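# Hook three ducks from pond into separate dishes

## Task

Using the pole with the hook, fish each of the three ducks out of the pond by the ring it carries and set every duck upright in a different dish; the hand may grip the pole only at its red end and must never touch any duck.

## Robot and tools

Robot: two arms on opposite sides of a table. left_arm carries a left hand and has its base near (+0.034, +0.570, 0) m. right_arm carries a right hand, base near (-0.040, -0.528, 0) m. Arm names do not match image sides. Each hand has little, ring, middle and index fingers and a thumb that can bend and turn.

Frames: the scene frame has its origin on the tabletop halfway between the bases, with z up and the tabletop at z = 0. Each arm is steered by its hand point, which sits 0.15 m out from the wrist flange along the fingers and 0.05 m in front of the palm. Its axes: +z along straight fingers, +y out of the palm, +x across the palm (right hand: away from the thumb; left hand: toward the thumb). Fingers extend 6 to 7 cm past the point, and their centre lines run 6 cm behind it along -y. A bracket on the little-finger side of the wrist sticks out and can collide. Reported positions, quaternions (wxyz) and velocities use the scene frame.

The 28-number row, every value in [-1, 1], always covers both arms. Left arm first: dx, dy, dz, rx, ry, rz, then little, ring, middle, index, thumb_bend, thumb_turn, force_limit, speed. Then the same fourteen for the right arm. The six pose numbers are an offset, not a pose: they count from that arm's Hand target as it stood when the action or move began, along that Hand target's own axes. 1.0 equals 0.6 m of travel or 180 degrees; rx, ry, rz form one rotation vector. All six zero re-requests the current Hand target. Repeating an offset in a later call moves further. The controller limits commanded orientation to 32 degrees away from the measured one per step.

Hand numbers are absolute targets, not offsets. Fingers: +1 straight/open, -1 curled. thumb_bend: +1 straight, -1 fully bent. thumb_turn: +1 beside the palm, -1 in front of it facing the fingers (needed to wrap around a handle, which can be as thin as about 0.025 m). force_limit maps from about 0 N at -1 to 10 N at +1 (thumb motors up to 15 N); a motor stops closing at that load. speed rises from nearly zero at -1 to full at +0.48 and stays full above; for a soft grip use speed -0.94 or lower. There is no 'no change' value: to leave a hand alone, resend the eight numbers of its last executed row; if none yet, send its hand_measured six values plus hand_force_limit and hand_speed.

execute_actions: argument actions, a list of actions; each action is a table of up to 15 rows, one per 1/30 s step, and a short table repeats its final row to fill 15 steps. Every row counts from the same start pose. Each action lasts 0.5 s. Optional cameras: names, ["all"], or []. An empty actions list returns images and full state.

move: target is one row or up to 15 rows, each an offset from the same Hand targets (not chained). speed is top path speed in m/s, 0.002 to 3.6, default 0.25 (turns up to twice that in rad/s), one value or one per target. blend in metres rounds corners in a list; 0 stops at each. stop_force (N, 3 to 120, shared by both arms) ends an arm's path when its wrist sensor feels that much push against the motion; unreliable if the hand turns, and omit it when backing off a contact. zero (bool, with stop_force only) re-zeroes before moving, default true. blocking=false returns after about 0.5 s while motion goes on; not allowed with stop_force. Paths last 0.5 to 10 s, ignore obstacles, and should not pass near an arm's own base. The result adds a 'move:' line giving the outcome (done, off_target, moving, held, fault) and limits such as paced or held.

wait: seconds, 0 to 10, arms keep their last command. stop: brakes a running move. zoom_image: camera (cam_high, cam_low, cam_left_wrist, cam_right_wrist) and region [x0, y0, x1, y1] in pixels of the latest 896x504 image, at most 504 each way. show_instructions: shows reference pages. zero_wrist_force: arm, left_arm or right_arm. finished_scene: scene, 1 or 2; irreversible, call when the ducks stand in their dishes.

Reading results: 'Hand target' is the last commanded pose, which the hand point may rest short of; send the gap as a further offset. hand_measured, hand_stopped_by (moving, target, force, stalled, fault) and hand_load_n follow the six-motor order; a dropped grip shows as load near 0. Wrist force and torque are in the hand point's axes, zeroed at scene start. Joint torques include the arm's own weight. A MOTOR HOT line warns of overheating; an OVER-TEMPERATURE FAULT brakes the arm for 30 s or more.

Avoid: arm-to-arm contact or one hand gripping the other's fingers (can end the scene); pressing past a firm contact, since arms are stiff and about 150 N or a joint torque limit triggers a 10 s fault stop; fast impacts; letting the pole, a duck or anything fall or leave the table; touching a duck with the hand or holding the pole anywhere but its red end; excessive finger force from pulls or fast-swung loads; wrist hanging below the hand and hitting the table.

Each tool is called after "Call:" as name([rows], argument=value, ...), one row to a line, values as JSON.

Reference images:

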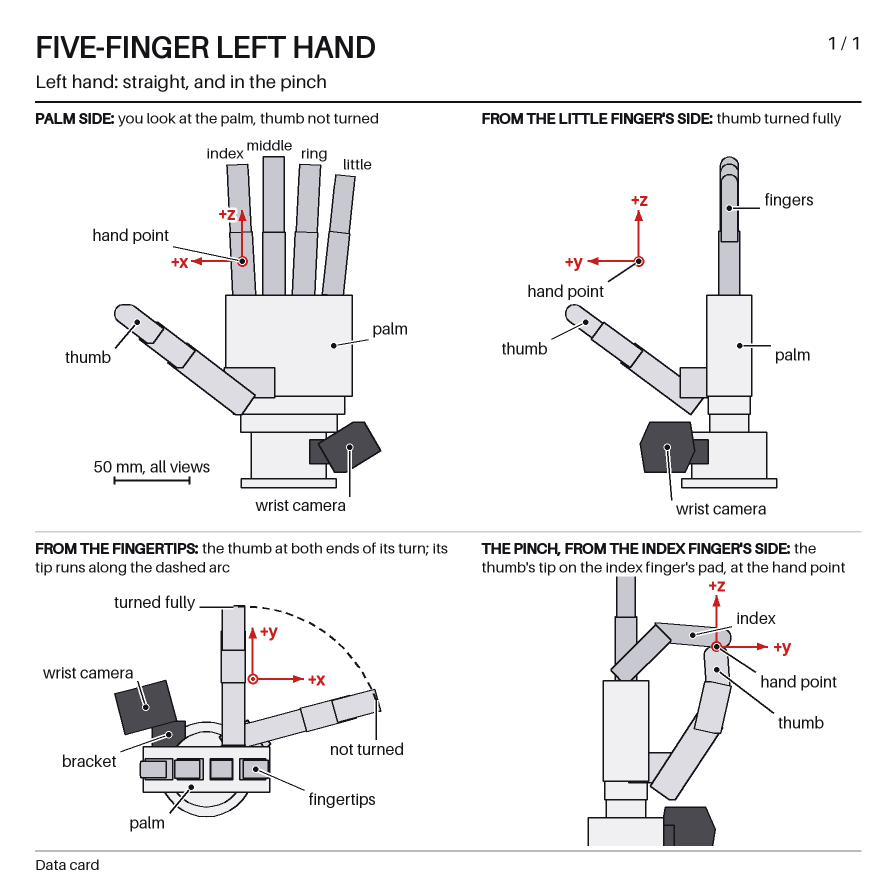

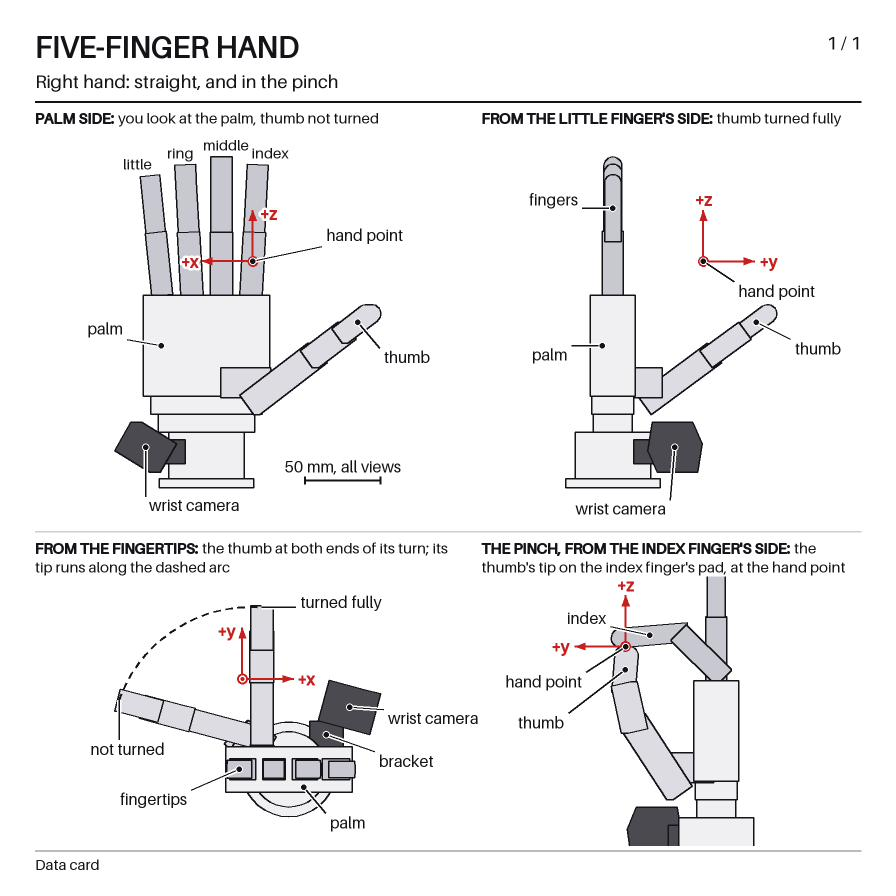

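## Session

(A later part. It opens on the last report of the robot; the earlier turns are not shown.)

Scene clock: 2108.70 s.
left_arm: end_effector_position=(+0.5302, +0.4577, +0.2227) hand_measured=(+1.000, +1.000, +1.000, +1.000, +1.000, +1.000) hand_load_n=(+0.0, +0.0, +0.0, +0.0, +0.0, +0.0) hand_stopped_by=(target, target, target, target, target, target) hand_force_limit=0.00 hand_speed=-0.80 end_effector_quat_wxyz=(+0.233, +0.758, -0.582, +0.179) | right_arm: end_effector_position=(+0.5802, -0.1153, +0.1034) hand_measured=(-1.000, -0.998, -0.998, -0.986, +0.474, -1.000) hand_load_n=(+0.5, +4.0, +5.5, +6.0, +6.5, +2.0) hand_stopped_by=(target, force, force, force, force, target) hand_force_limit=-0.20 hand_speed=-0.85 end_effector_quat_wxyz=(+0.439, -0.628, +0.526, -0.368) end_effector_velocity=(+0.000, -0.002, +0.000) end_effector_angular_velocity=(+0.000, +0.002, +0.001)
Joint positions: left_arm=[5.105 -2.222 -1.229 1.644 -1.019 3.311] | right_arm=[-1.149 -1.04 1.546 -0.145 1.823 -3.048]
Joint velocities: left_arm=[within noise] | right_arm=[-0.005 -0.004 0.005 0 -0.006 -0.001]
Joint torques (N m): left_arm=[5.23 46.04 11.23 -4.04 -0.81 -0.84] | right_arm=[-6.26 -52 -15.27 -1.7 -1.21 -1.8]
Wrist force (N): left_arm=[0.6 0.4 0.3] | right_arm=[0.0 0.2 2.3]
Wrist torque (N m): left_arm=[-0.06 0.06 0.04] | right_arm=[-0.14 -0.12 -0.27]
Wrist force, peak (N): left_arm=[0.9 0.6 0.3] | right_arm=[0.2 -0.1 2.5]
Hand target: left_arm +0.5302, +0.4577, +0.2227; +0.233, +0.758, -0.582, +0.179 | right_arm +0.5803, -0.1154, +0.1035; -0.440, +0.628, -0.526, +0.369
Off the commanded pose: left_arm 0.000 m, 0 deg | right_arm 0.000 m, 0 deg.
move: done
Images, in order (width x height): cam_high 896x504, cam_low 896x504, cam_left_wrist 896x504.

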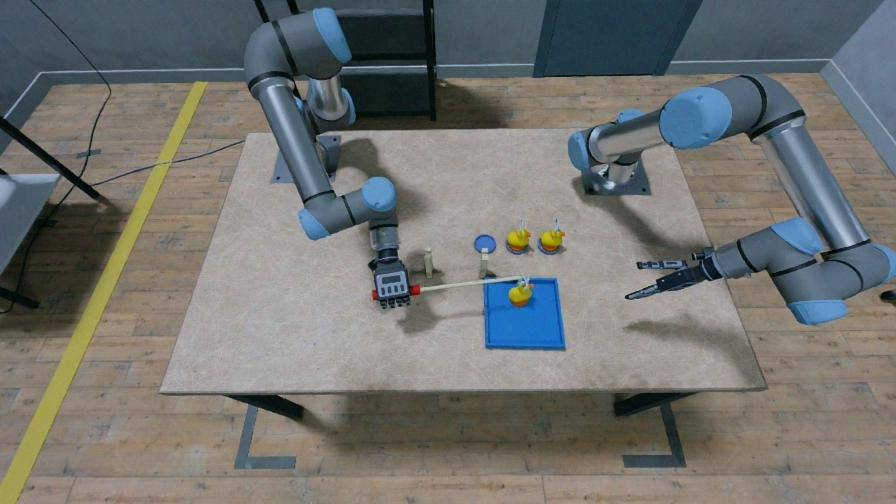

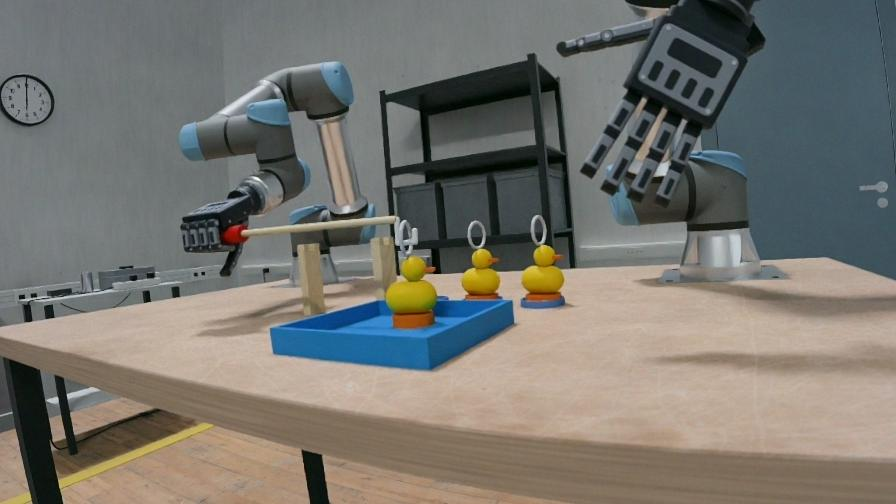

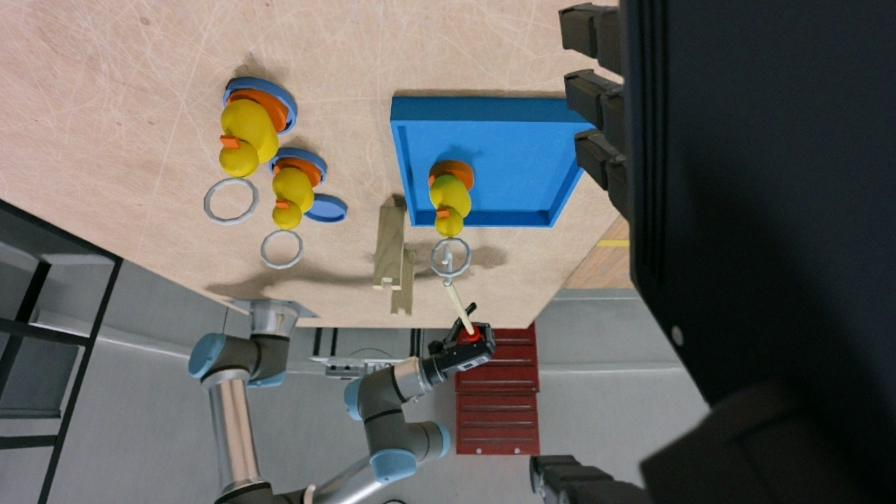

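Call:
move([
  [0,0,0,0,0,0,1,1,1,1,1,1,0,-0.8,0,-0.0188,-0.0068,0,0,0,-1,-1,-1,-1,-1,-1,-0.2,-0.85],
  [0,0,0,0,0,0,1,1,1,1,1,1,0,-0.8,0,-0.047,-0.0171,0,0,0,-1,-1,-1,-1,-1,-1,-0.2,-0.85],
  [0,0,0,0,0,0,1,1,1,1,1,1,0,-0.8,0,-0.3078,-0.112,0,0,0,-1,-1,-1,-1,-1,-1,-0.2,-0.85],
], speed=[0.03,0.005,0.06], blend=[0.002,0.002,0], cameras=["cam_high","cam_low","cam_left_wrist"])

Call:
zoom_image(camera="cam_low", region=[330, 20, 450, 200])

Scene clock: 2132.77 s.
left_arm: end_effector_position=(+0.5302, +0.4577, +0.2227) hand_measured=(+1.000, +1.000, +1.000, +1.000, +1.000, +1.000) hand_load_n=(+0.0, +0.0, +0.0, +0.0, +0.0, +0.0) hand_stopped_by=(target, target, target, target, target, target) hand_force_limit=0.00 hand_speed=-0.80 end_effector_quat_wxyz=(+0.233, +0.758, -0.582, +0.179) | right_arm: end_effector_position=(+0.5802, -0.1153, +0.3001) hand_measured=(-1.000, -0.998, -0.998, -0.986, +0.474, -1.000) hand_load_n=(+0.0, +4.0, +6.0, +6.5, +6.5, +1.5) hand_stopped_by=(target, force, force, force, force, target) hand_force_limit=-0.20 hand_speed=-0.85 end_effector_quat_wxyz=(+0.440, -0.628, +0.526, -0.369)
Joint positions: left_arm=[5.105 -2.222 -1.229 1.644 -1.019 3.311] | right_arm=[-1.149 -1.169 1.215 0.315 1.823 -3.048]
Joint torques (N m): left_arm=[4.93 45.2 11.15 -4.1 -0.9 -0.73] | right_arm=[4.49 -34.94 -16.69 -2.81 0.9 0.98]
Wrist force (N): left_arm=[0.7 0.1 0.2] | right_arm=[0.0 0.9 2.7]
Wrist torque (N m): left_arm=[-0.11 0.05 0.05] | right_arm=[-0.14 -0.07 -0.48]
Wrist force, peak (N): left_arm=[1.0 0.5 0.1] | right_arm=[0.2 1.7 2.7]
Hand target: left_arm +0.5302, +0.4577, +0.2227; +0.233, +0.758, -0.582, +0.179 | right_arm +0.5802, -0.1153, +0.3000; -0.440, +0.628, -0.526, +0.369
Off the commanded pose: left_arm 0.000 m, 0 deg | right_arm 0.000 m, 0 deg.
move: done
Images, in order (width x height): cam_high 896x504, cam_low 896x504, cam_left_wrist 896x504.

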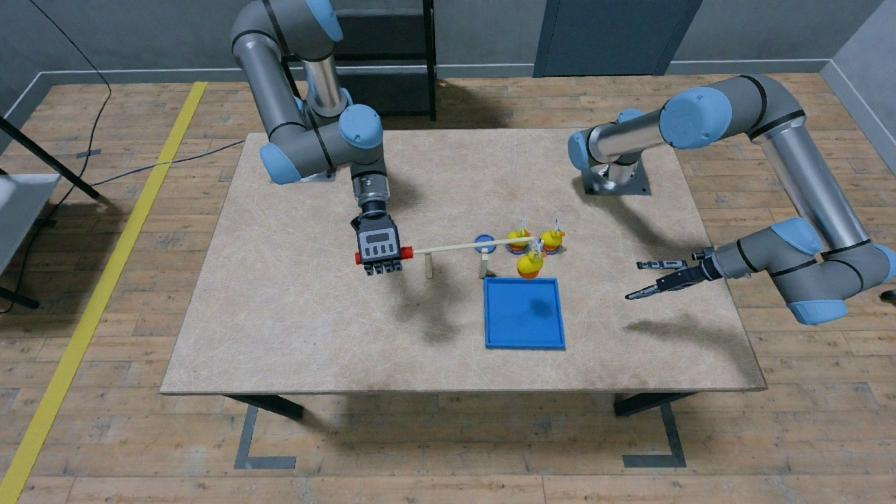

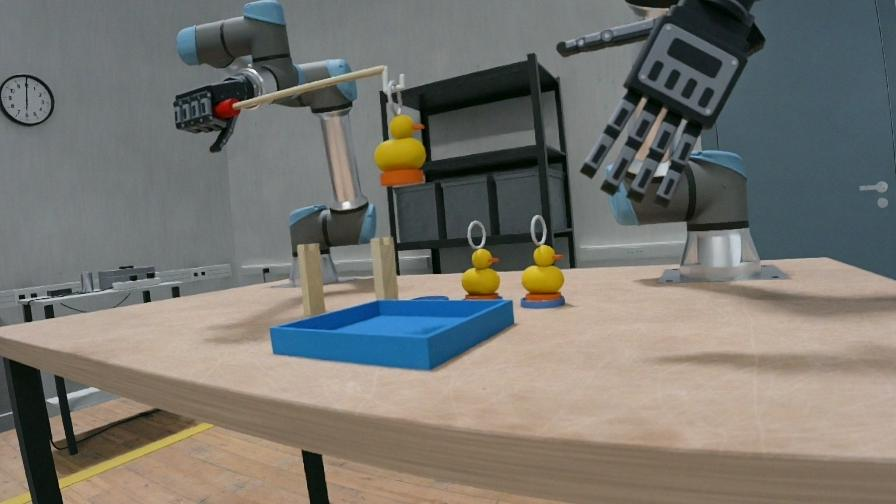

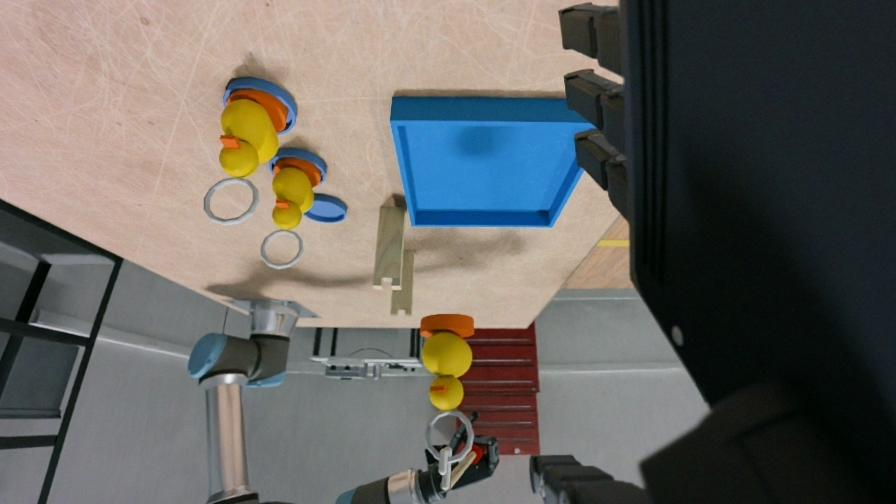

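Scaled by 2.800 from the camera's 896x504 image, which has a finer 1280x720 frame.

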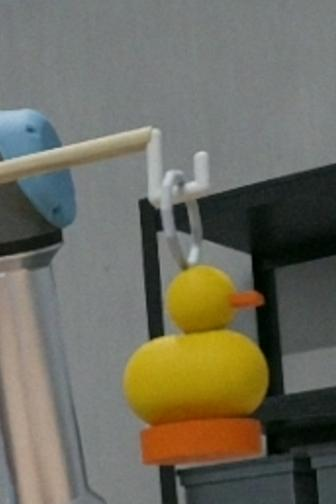

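Call:
move([
  [0,0,0,0,0,0,1,1,1,1,1,1,0,-0.8,0.0608,0.1832,-0.5034,0,0.0522,0.019,-1,-1,-1,-1,-1,-1,-0.2,-0.85],
  [0,0,0,0,0,0,1,1,1,1,1,1,0,-0.8,0.0608,0.4338,-0.4122,0,0.0522,0.019,-1,-1,-1,-1,-1,-1,-0.2,-0.85],
], speed=[0.0809,0.06], cameras=["cam_high","cam_low","cam_left_wrist"])

Call:
move(target=[0,0,0,0,0,0,1,1,1,1,1,1,0,-0.8,0,0.047,0.0171,0,0,0,-1,-1,-1,-1,-1,-1,-0.2,-0.85], speed=0.012)

Call:
wait(seconds=0.5, cameras=["all"])

Call:
zoom_image(camera="cam_high", region=[450, 185, 510, 260])

Call:
zoom_image(camera="cam_left_wrist", region=[180, 120, 360, 330])

Call:
zoom_image(camera="cam_low", region=[400, 180, 500, 320])

Scene clock: 2167.07 s.
left_arm: end_effector_position=(+0.5302, +0.4577, +0.2227) hand_measured=(+1.000, +1.000, +1.000, +1.000, +1.000, +1.000) hand_load_n=(+0.0, +0.0, +0.0, +0.0, +0.0, +0.0) hand_stopped_by=(target, target, target, target, target, target) hand_force_limit=0.00 hand_speed=-0.80 end_effector_quat_wxyz=(+0.233, +0.758, -0.582, +0.179) | right_arm: end_effector_position=(+0.2701, -0.2074, +0.1400) hand_measured=(-1.000, -0.998, -0.998, -0.986, +0.474, -1.000) hand_load_n=(+0.0, +4.0, +6.0, +6.5, +6.5, +1.5) hand_stopped_by=(target, force, force, force, force, target) hand_force_limit=-0.20 hand_speed=-0.85 end_effector_quat_wxyz=(+0.406, -0.580, +0.579, -0.405)
Joint positions: left_arm=[5.105 -2.222 -1.229 1.644 -1.019 3.311] | right_arm=[-0.795 -1.585 2.171 -0.105 2.309 -2.804]
Joint torques (N m): left_arm=[5.04 44.86 11.19 -4.01 -0.96 -0.81] | right_arm=[-5.42 -27.52 -26.13 2.69 -0.51 -2.23]
Wrist force (N): left_arm=[0.6 0.3 0.2] | right_arm=[-0.2 0.5 2.7]
Wrist torque (N m): left_arm=[-0.07 0.06 0.04] | right_arm=[-0.20 -0.04 -0.46]
Wrist force, peak (N): left_arm=[1.0 0.5 0.2] | right_arm=[-0.1 0.9 3.3]
Hand target: left_arm +0.5302, +0.4577, +0.2227; +0.233, +0.758, -0.582, +0.179 | right_arm +0.2701, -0.2074, +0.1400; -0.406, +0.580, -0.579, +0.405
Off the commanded pose: left_arm 0.000 m, 0 deg | right_arm 0.000 m, 0 deg.
move: done
Images, in order (width x height): cam_high 896x504, cam_low 896x504, cam_left_wrist 896x504.

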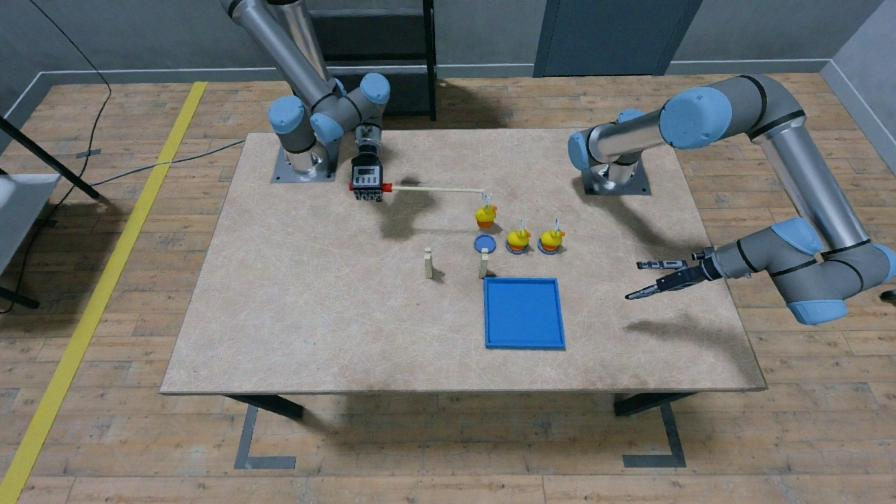

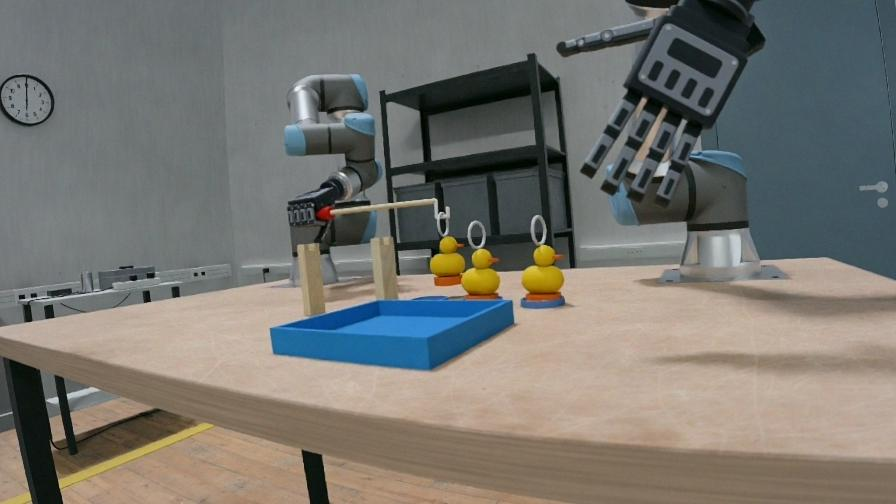

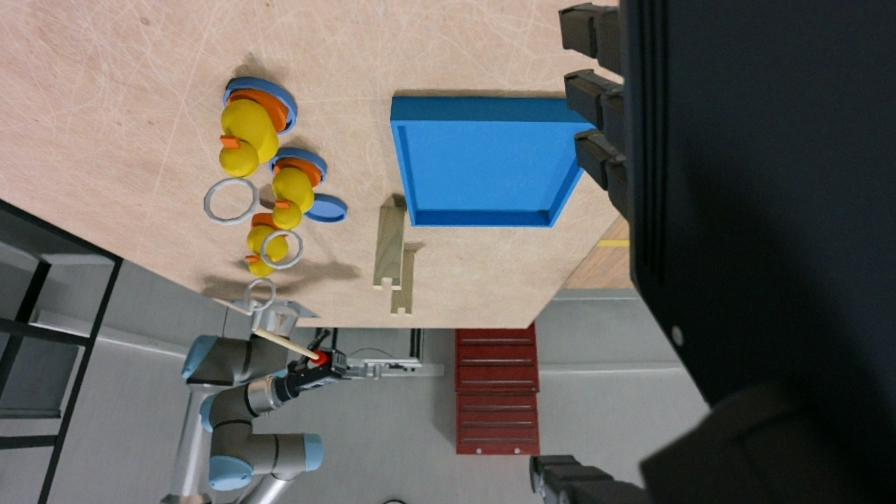

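Scene clock: 2169.83 s.
left_arm: end_effector_position=(+0.5302, +0.4577, +0.2227) hand_measured=(+1.000, +1.000, +1.000, +1.000, +1.000, +1.000) hand_load_n=(+0.0, +0.0, +0.0, +0.5, +0.0, +0.0) hand_stopped_by=(target, target, target, target, target, target) hand_force_limit=0.00 hand_speed=-0.80 end_effector_quat_wxyz=(+0.233, +0.758, -0.582, +0.179) | right_arm: end_effector_position=(+0.2701, -0.2074, +0.1099) hand_measured=(-1.000, -0.998, -0.998, -0.986, +0.474, -1.000) hand_load_n=(+0.0, +4.0, +6.0, +6.0, +6.5, +1.5) hand_stopped_by=(target, force, force, force, force, target) hand_force_limit=-0.20 hand_speed=-0.85 end_effector_quat_wxyz=(+0.406, -0.580, +0.579, -0.405)
Joint positions: left_arm=[5.105 -2.222 -1.229 1.644 -1.019 3.311] | right_arm=[-0.795 -1.533 2.214 -0.2 2.309 -2.804]
Joint torques (N m): left_arm=[5.07 45.15 11.45 -4.13 -0.89 -0.75] | right_arm=[-6.35 -25.22 -20.43 2.32 -0.53 1.79]
Wrist force (N): left_arm=[0.8 0.1 0.0] | right_arm=[-0.4 -0.4 2.4]
Wrist torque (N m): left_arm=[-0.10 0.04 0.06] | right_arm=[-0.24 -0.10 -0.26]
Wrist force, peak (N): left_arm=[0.9 0.4 0.2] | right_arm=[-0.4 0.6 2.8]
Hand target: left_arm +0.5302, +0.4577, +0.2227; +0.233, +0.758, -0.582, +0.179 | right_arm +0.2701, -0.2074, +0.1100; -0.406, +0.580, -0.579, +0.405
Off the commanded pose: left_arm 0.000 m, 0 deg | right_arm 0.000 m, 0 deg.
move: done

Scene clock: 2170.33 s.
left_arm: end_effector_position=(+0.5302, +0.4577, +0.2227) hand_measured=(+1.000, +1.000, +1.000, +1.000, +1.000, +1.000) hand_load_n=(+0.0, +0.0, +0.0, +0.0, +0.0, +0.0) hand_stopped_by=(target, target, target, target, target, target) hand_force_limit=0.00 hand_speed=-0.80 end_effector_quat_wxyz=(+0.233, +0.758, -0.582, +0.179) | right_arm: end_effector_position=(+0.2701, -0.2074, +0.1100) hand_measured=(-1.000, -0.998, -0.998, -0.986, +0.474, -1.000) hand_load_n=(+0.0, +4.0, +6.0, +6.0, +6.5, +2.0) hand_stopped_by=(target, force, force, force, force, target) hand_force_limit=-0.20 hand_speed=-0.85 end_effector_quat_wxyz=(+0.406, -0.580, +0.579, -0.405)
Joint positions: left_arm=[5.105 -2.222 -1.229 1.644 -1.019 3.311] | right_arm=[-0.795 -1.534 2.214 -0.2 2.309 -2.804]
Joint torques (N m): left_arm=[5.85 45.6 11.17 -4 -0.92 -0.79] | right_arm=[-6.44 -27.1 -24.16 3.08 -0.16 0.87]
Wrist force (N): left_arm=[0.8 0.3 0.2] | right_arm=[-0.3 -0.2 2.4]
Wrist torque (N m): left_arm=[-0.08 0.04 0.05] | right_arm=[-0.21 -0.11 -0.26]
Wrist force, peak (N): left_arm=[0.8 0.2 0.2] | right_arm=[-0.5 -0.3 2.6]
Hand target: left_arm +0.5302, +0.4577, +0.2227; +0.233, +0.758, -0.582, +0.179 | right_arm +0.2701, -0.2074, +0.1100; -0.406, +0.580, -0.579, +0.405
Off the commanded pose: left_arm 0.000 m, 0 deg | right_arm 0.000 m, 0 deg.
wait: 0.50 s; at rest by 0.17 s

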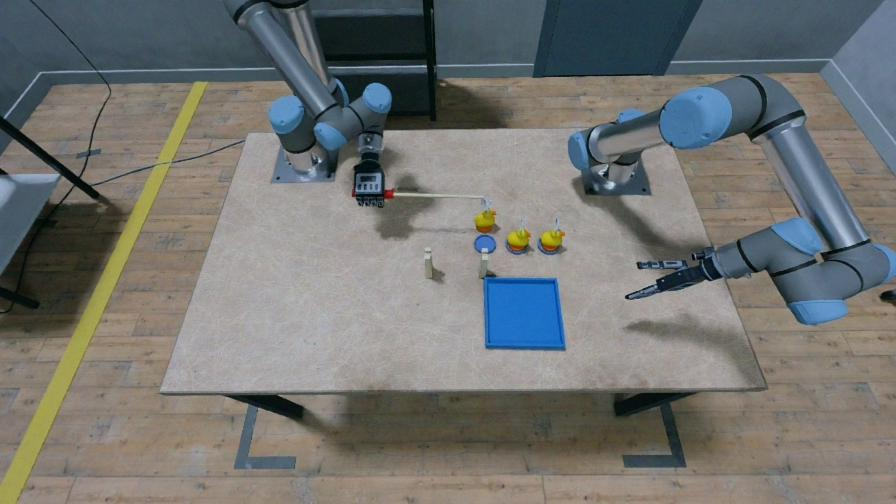

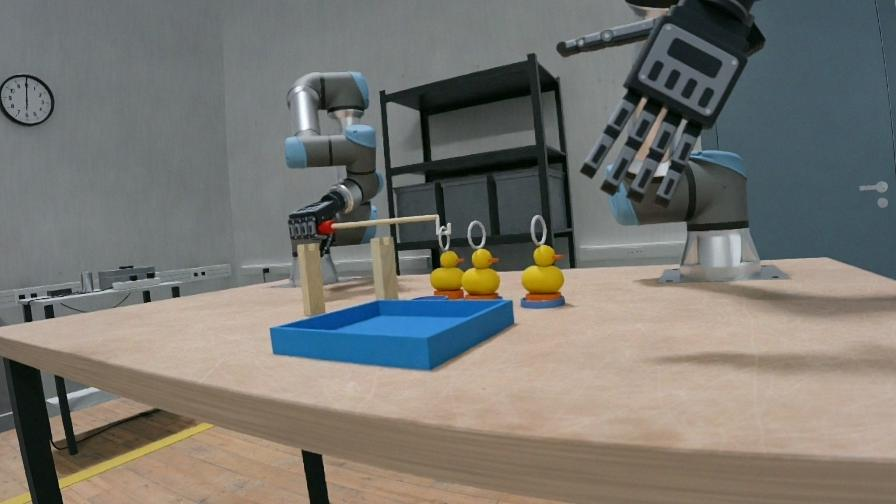

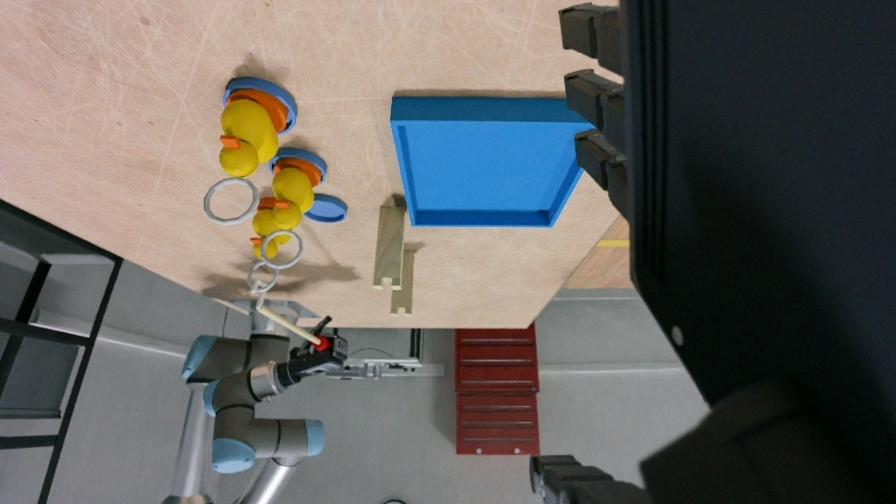

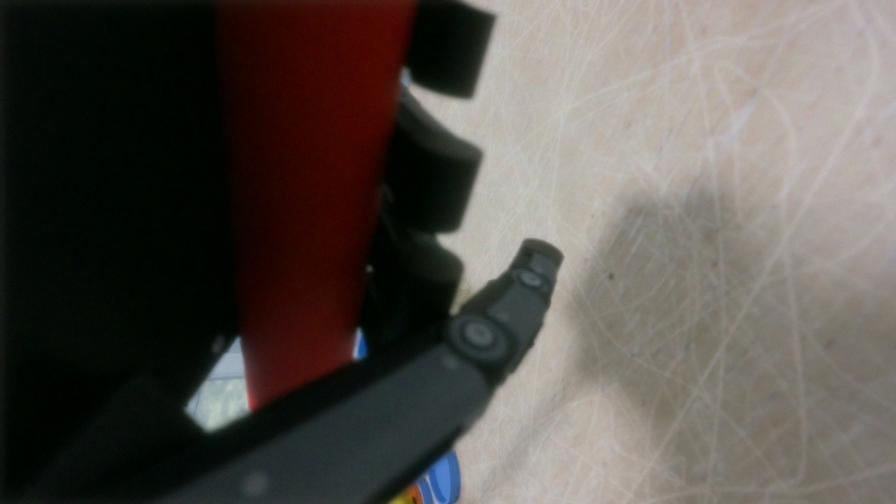

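Scaled by 6.720 from the camera's 896x504 image, which has a finer 1280x720 frame.

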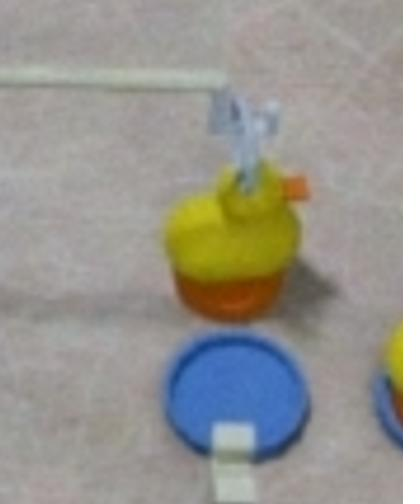

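Scaled by 2.400 from the camera's 896x504 image, which has a finer 1280x720 frame.

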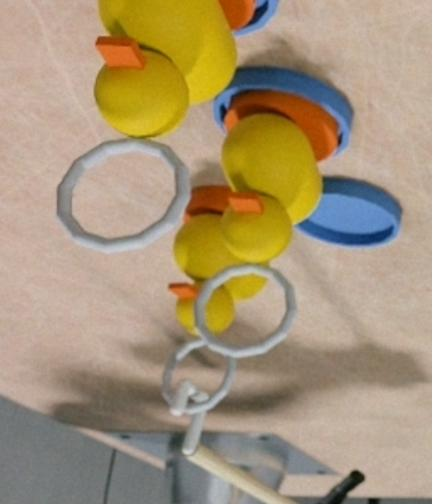

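Scaled by 3.600 from the camera's 896x504 image, which has a finer 1280x720 frame.

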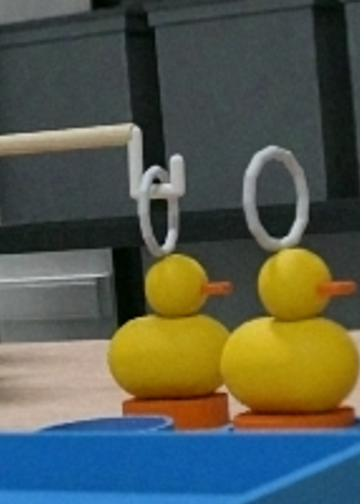

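Call:
zoom_image(camera="cam_left_wrist", region=[235, 245, 305, 325])

Call:
zoom_image(camera="cam_high", region=[465, 190, 505, 235])

Scaled by 6.300 from the camera's 896x504 image, which has a finer 1280x720 frame.

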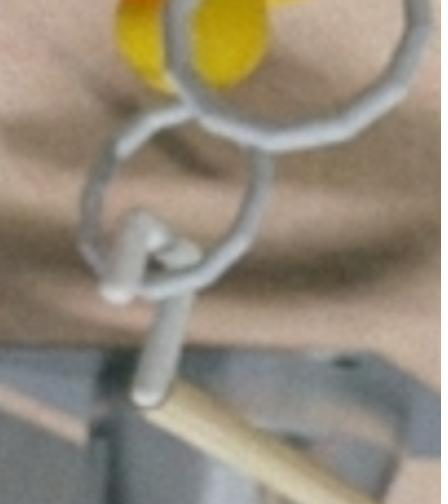

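Scaled by 11.200 from the camera's 896x504 image, which has a finer 1280x720 frame.

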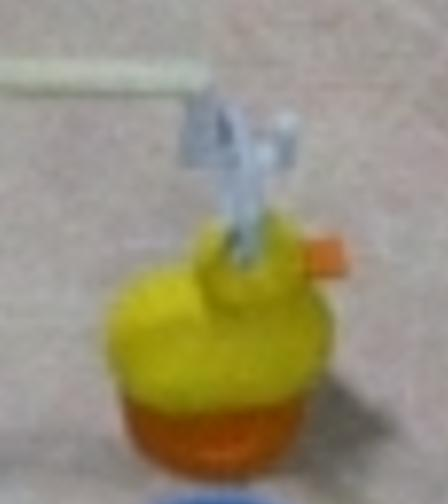

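Call:
move([
  [0,0,0,0,0,0,1,1,1,1,1,1,0,-0.8,0,-0.002,0.0055,0,0,0,-1,-1,-1,-1,-1,-1,-0.2,-0.85],
  [0,0,0,0,0,0,1,1,1,1,1,1,0,-0.8,0,-0.0114,0.0021,0,0,0,-1,-1,-1,-1,-1,-1,-0.2,-0.85],
  [0,0,0,0,0,0,1,1,1,1,1,1,0,-0.8,0,-0.0271,-0.0036,0,0,0,-1,-1,-1,-1,-1,-1,-0.2,-0.85],
  [0,0,0,0,0,0,1,1,1,1,1,1,0,-0.8,0,-0.0396,-0.0082,0,0,0,-1,-1,-1,-1,-1,-1,-0.2,-0.85],
], speed=[0.01,0.01,0.003,0.01])

Call:
wait(seconds=0.3, cameras=["cam_high"])

Call:
zoom_image(camera="cam_high", region=[460, 200, 510, 250])

Call:
wait(seconds=0.16, cameras=["cam_high"])

Call:
zoom_image(camera="cam_high", region=[460, 200, 510, 250])

Call:
wait(seconds=0.16, cameras=["cam_high"])

Call:
zoom_image(camera="cam_high", region=[460, 200, 510, 250])

Call:
wait(seconds=0.16, cameras=["cam_high","cam_low","cam_left_wrist"])

Call:
zoom_image(camera="cam_high", region=[460, 200, 510, 250])

Call:
zoom_image(camera="cam_low", region=[400, 180, 500, 320])

Call:
zoom_image(camera="cam_left_wrist", region=[220, 160, 360, 340])

Scene clock: 2219.30 s.
left_arm: end_effector_position=(+0.5302, +0.4577, +0.2227) hand_measured=(+1.000, +1.000, +1.000, +1.000, +1.000, +1.000) hand_load_n=(+0.0, +0.0, +0.0, +0.0, +0.0, +0.0) hand_stopped_by=(target, target, target, target, target, target) hand_force_limit=0.00 hand_speed=-0.80 end_effector_quat_wxyz=(+0.233, +0.758, -0.582, +0.179) | right_arm: end_effector_position=(+0.2736, -0.2074, +0.1341) hand_measured=(-1.000, -0.998, -0.998, -0.986, +0.474, -1.000) hand_load_n=(+0.0, +4.0, +5.5, +6.5, +6.5, +2.0) hand_stopped_by=(target, force, force, force, force, target) hand_force_limit=-0.20 hand_speed=-0.85 end_effector_quat_wxyz=(+0.406, -0.580, +0.579, -0.405)
Joint positions: left_arm=[5.105 -2.222 -1.229 1.644 -1.019 3.311] | right_arm=[-0.804 -1.574 2.177 -0.127 2.301 -2.81]
Joint torques (N m): left_arm=[5.02 45.16 11.58 -4.04 -1.07 -0.7] | right_arm=[6.65 -14.65 -16.49 -1.11 1.78 2.8]
Wrist force (N): left_arm=[0.5 0.6 0.1] | right_arm=[-0.2 0.4 2.7]
Wrist torque (N m): left_arm=[-0.02 0.07 0.02] | right_arm=[-0.21 -0.05 -0.43]
Wrist force, peak (N): left_arm=[0.9 0.5 0.3] | right_arm=[-0.5 0.6 2.7]
Hand target: left_arm +0.5302, +0.4577, +0.2227; +0.233, +0.758, -0.582, +0.179 | right_arm +0.2736, -0.2074, +0.1340; -0.406, +0.580, -0.579, +0.405
Off the commanded pose: left_arm 0.000 m, 0 deg | right_arm 0.000 m, 0 deg.
move: done

Scene clock: 2219.60 s.
left_arm: end_effector_position=(+0.5302, +0.4577, +0.2227) hand_measured=(+1.000, +1.000, +1.000, +1.000, +1.000, +1.000) hand_load_n=(+0.0, +0.0, +0.0, +0.0, +0.0, +0.0) hand_stopped_by=(target, target, target, target, target, target) hand_force_limit=0.00 hand_speed=-0.80 end_effector_quat_wxyz=(+0.233, +0.758, -0.582, +0.179) | right_arm: end_effector_position=(+0.2737, -0.2074, +0.1341) hand_measured=(-1.000, -0.998, -0.998, -0.986, +0.474, -1.000) hand_load_n=(+0.0, +4.0, +6.0, +6.5, +6.5, +1.5) hand_stopped_by=(target, force, force, force, force, target) hand_force_limit=-0.20 hand_speed=-0.85 end_effector_quat_wxyz=(+0.406, -0.580, +0.579, -0.405)
Joint positions: left_arm=[5.105 -2.222 -1.229 1.644 -1.019 3.311] | right_arm=[-0.804 -1.573 2.177 -0.127 2.301 -2.81]
Joint torques (N m): left_arm=[5 44.87 11.04 -4.08 -0.91 -0.63] | right_arm=[4.98 -11.56 -11.64 -2.03 1.59 2.63]
Wrist force (N): left_arm=[0.9 0.0 0.0] | right_arm=[-0.3 0.5 2.6]
Wrist torque (N m): left_arm=[-0.10 0.00 0.07] | right_arm=[-0.17 -0.02 -0.44]
Wrist force, peak (N): left_arm=[0.9 0.4 0.2] | right_arm=[-0.4 0.5 2.9]
Hand target: left_arm +0.5302, +0.4577, +0.2227; +0.233, +0.758, -0.582, +0.179 | right_arm +0.2736, -0.2074, +0.1340; -0.406, +0.580, -0.579, +0.405
Off the commanded pose: left_arm 0.000 m, 0 deg | right_arm 0.000 m, 0 deg.
wait: 0.30 s; at rest by 0.17 s
Images, in order (width x height): cam_high 896x504.

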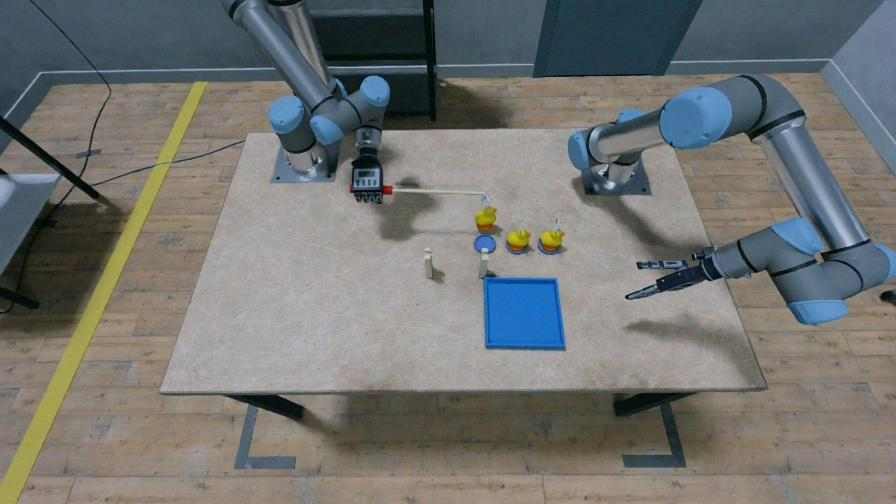

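Scaled by 10.080 from the camera's 896x504 image, which has a finer 1280x720 frame.

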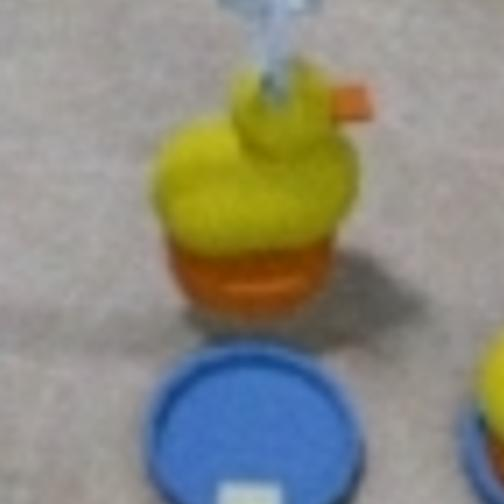

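Scene clock: 2219.77 s.
left_arm: end_effector_position=(+0.5302, +0.4577, +0.2227) hand_measured=(+1.000, +1.000, +1.000, +1.000, +1.000, +1.000) hand_load_n=(+0.0, +0.0, +0.0, +0.0, +0.0, +0.0) hand_stopped_by=(target, target, target, target, target, target) hand_force_limit=0.00 hand_speed=-0.80 end_effector_quat_wxyz=(+0.233, +0.758, -0.582, +0.179) | right_arm: end_effector_position=(+0.2737, -0.2074, +0.1340) hand_measured=(-1.000, -0.998, -0.998, -0.986, +0.474, -1.000) hand_load_n=(+0.0, +4.0, +5.5, +6.5, +6.5, +1.5) hand_stopped_by=(target, force, force, force, force, target) hand_force_limit=-0.20 hand_speed=-0.85 end_effector_quat_wxyz=(+0.406, -0.580, +0.579, -0.405)
Joint positions: left_arm=[5.105 -2.222 -1.229 1.644 -1.019 3.311] | right_arm=[-0.804 -1.573 2.177 -0.127 2.301 -2.81]
Joint torques (N m): left_arm=[4.82 44.89 11.79 -4.17 -0.94 -0.78] | right_arm=[6.26 -10 -11.23 -2.37 1.69 2.37]
Wrist force (N): left_arm=[0.7 0.3 0.2] | right_arm=[-0.3 0.6 2.5]
Wrist torque (N m): left_arm=[-0.07 0.05 0.05] | right_arm=[-0.17 -0.02 -0.44]
Wrist force, peak (N): left_arm=[0.7 0.4 0.1] | right_arm=[-0.2 0.6 2.6]
Hand target: left_arm +0.5302, +0.4577, +0.2227; +0.233, +0.758, -0.582, +0.179 | right_arm +0.2736, -0.2074, +0.1340; -0.406, +0.580, -0.579, +0.405
Off the commanded pose: left_arm 0.000 m, 0 deg | right_arm 0.000 m, 0 deg.
wait: 0.17 s; no rest
Images, in order (width x height): cam_high 896x504.

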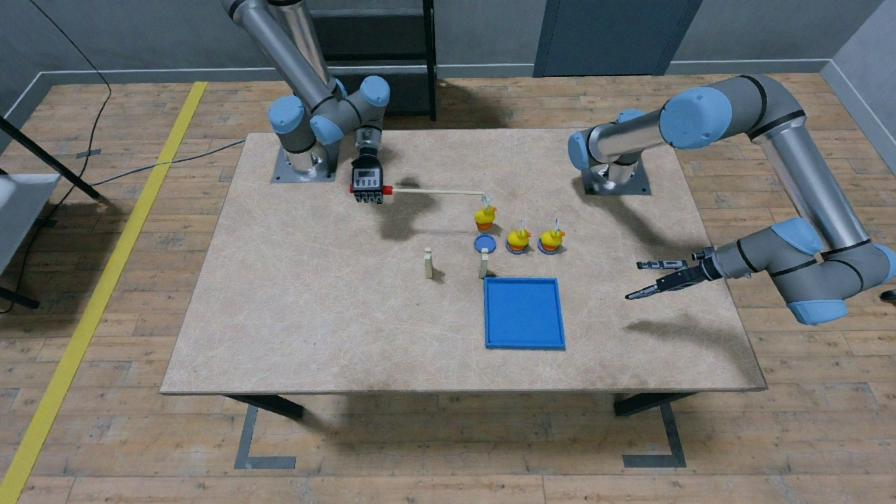

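Scaled by 10.080 from the camera's 896x504 image, which has a finer 1280x720 frame.

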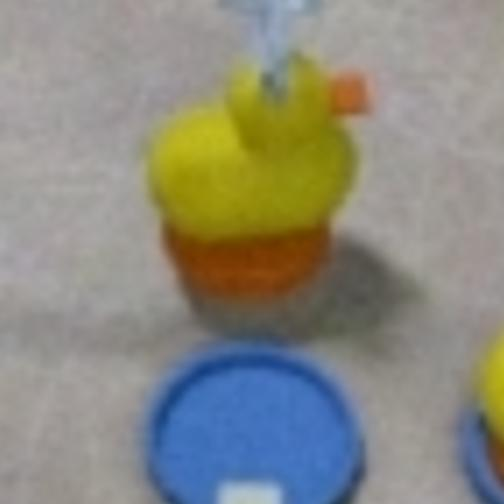

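Scene clock: 2219.93 s.
left_arm: end_effector_position=(+0.5302, +0.4577, +0.2227) hand_measured=(+1.000, +1.000, +1.000, +1.000, +1.000, +1.000) hand_load_n=(+0.0, +0.0, +0.0, +0.0, +0.0, +0.0) hand_stopped_by=(target, target, target, target, target, target) hand_force_limit=0.00 hand_speed=-0.80 end_effector_quat_wxyz=(+0.233, +0.758, -0.582, +0.179) | right_arm: end_effector_position=(+0.2736, -0.2074, +0.1340) hand_measured=(-1.000, -0.998, -0.998, -0.986, +0.474, -1.000) hand_load_n=(+0.0, +4.0, +5.5, +6.5, +6.5, +2.0) hand_stopped_by=(target, force, force, force, force, target) hand_force_limit=-0.20 hand_speed=-0.85 end_effector_quat_wxyz=(+0.406, -0.580, +0.579, -0.405)
Joint positions: left_arm=[5.105 -2.222 -1.229 1.644 -1.019 3.311] | right_arm=[-0.804 -1.573 2.177 -0.127 2.301 -2.81]
Joint torques (N m): left_arm=[5.18 45.23 10.64 -4.12 -1.08 -0.87] | right_arm=[5.5 -11.23 -12.42 -2.11 1.57 2.55]
Wrist force (N): left_arm=[0.6 0.3 0.0] | right_arm=[-0.5 0.6 2.5]
Wrist torque (N m): left_arm=[-0.06 0.05 0.05] | right_arm=[-0.17 0.01 -0.45]
Wrist force, peak (N): left_arm=[0.8 0.4 0.3] | right_arm=[-0.5 0.6 2.5]
Hand target: left_arm +0.5302, +0.4577, +0.2227; +0.233, +0.758, -0.582, +0.179 | right_arm +0.2736, -0.2074, +0.1340; -0.406, +0.580, -0.579, +0.405
Off the commanded pose: left_arm 0.000 m, 0 deg | right_arm 0.000 m, 0 deg.
wait: 0.17 s; no rest
Images, in order (width x height): cam_high 896x504.

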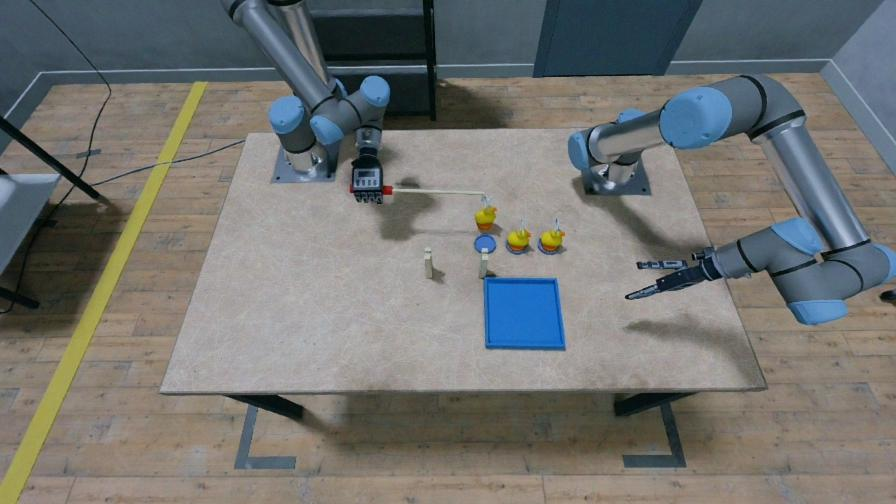

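Scaled by 10.080 from the camera's 896x504 image, which has a finer 1280x720 frame.

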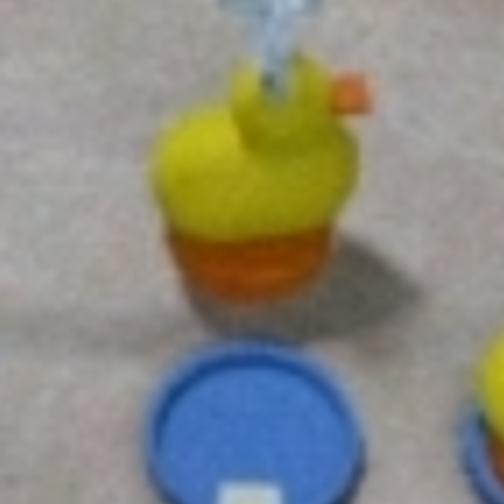

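Scene clock: 2220.10 s.
left_arm: end_effector_position=(+0.5302, +0.4577, +0.2227) hand_measured=(+1.000, +1.000, +1.000, +1.000, +1.000, +1.000) hand_load_n=(+0.0, +0.0, +0.0, +0.0, +0.0, +0.0) hand_stopped_by=(target, target, target, target, target, target) hand_force_limit=0.00 hand_speed=-0.80 end_effector_quat_wxyz=(+0.233, +0.758, -0.582, +0.179) | right_arm: end_effector_position=(+0.2736, -0.2074, +0.1340) hand_measured=(-1.000, -0.998, -0.998, -0.986, +0.474, -1.000) hand_load_n=(+0.0, +4.0, +6.0, +6.0, +6.5, +1.5) hand_stopped_by=(target, force, force, force, force, target) hand_force_limit=-0.20 hand_speed=-0.85 end_effector_quat_wxyz=(+0.406, -0.580, +0.579, -0.405)
Joint positions: left_arm=[5.105 -2.222 -1.229 1.644 -1.019 3.311] | right_arm=[-0.804 -1.573 2.177 -0.127 2.301 -2.81]
Joint torques (N m): left_arm=[5.2 45.42 11.4 -4.09 -1.03 -0.7] | right_arm=[6.05 -12.95 -12.05 -2.18 1.9 2.41]
Wrist force (N): left_arm=[0.7 0.6 0.1] | right_arm=[-0.3 0.3 2.7]
Wrist torque (N m): left_arm=[-0.03 0.05 0.04] | right_arm=[-0.22 -0.01 -0.44]
Wrist force, peak (N): left_arm=[1.0 0.4 0.1] | right_arm=[-0.4 0.6 2.7]
Hand target: left_arm +0.5302, +0.4577, +0.2227; +0.233, +0.758, -0.582, +0.179 | right_arm +0.2736, -0.2074, +0.1340; -0.406, +0.580, -0.579, +0.405
Off the commanded pose: left_arm 0.000 m, 0 deg | right_arm 0.000 m, 0 deg.
wait: 0.17 s; no rest
Images, in order (width x height): cam_high 896x504, cam_low 896x504, cam_left_wrist 896x504.

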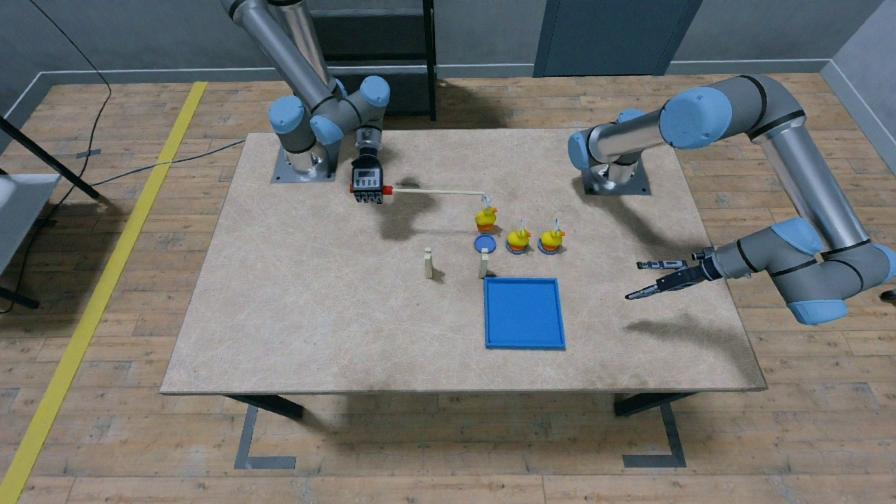

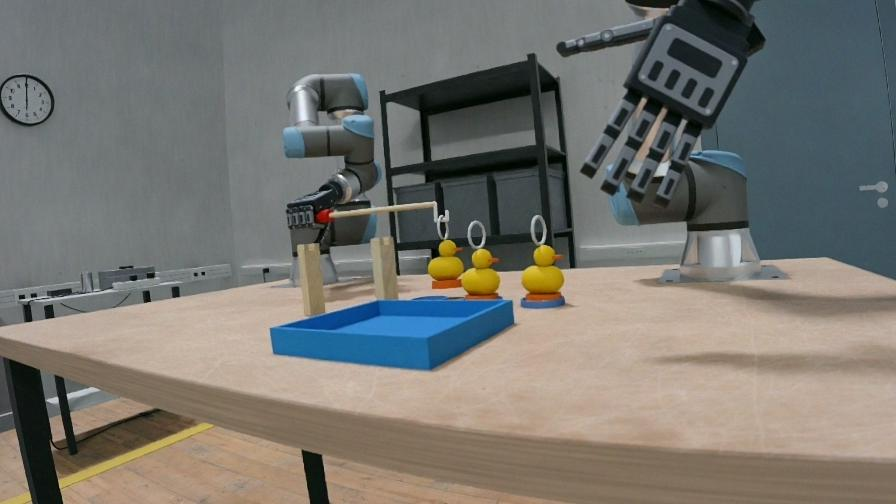

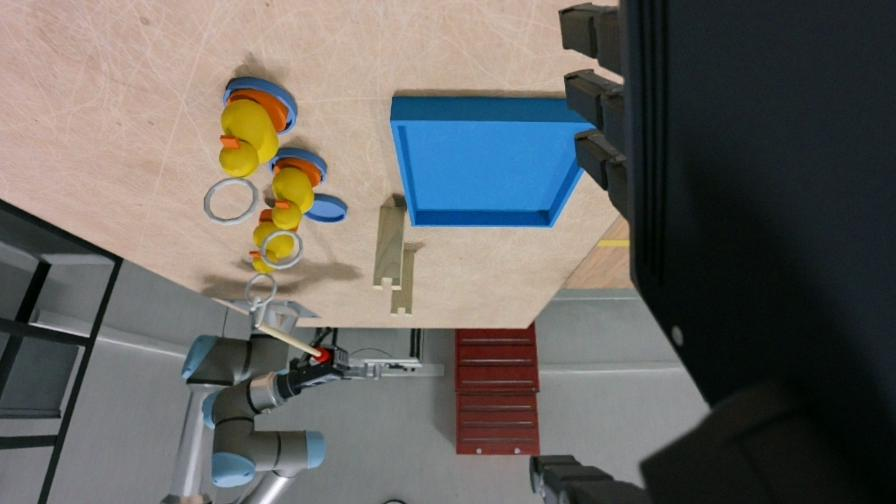

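Scaled by 10.080 from the camera's 896x504 image, which has a finer 1280x720 frame.

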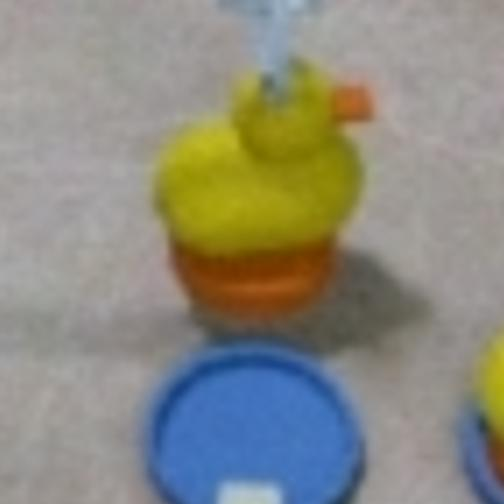

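Scaled by 3.600 from the camera's 896x504 image, which has a finer 1280x720 frame.

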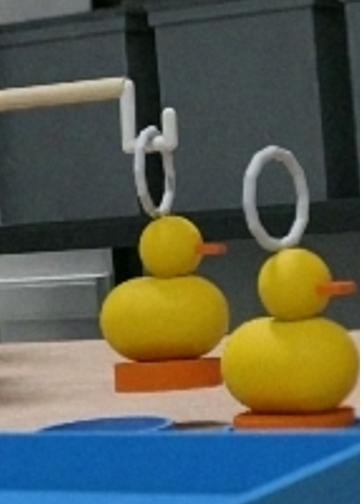

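Scaled by 2.800 from the camera's 896x504 image, which has a finer 1280x720 frame.

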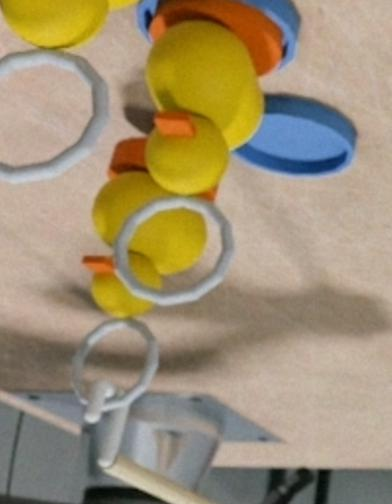

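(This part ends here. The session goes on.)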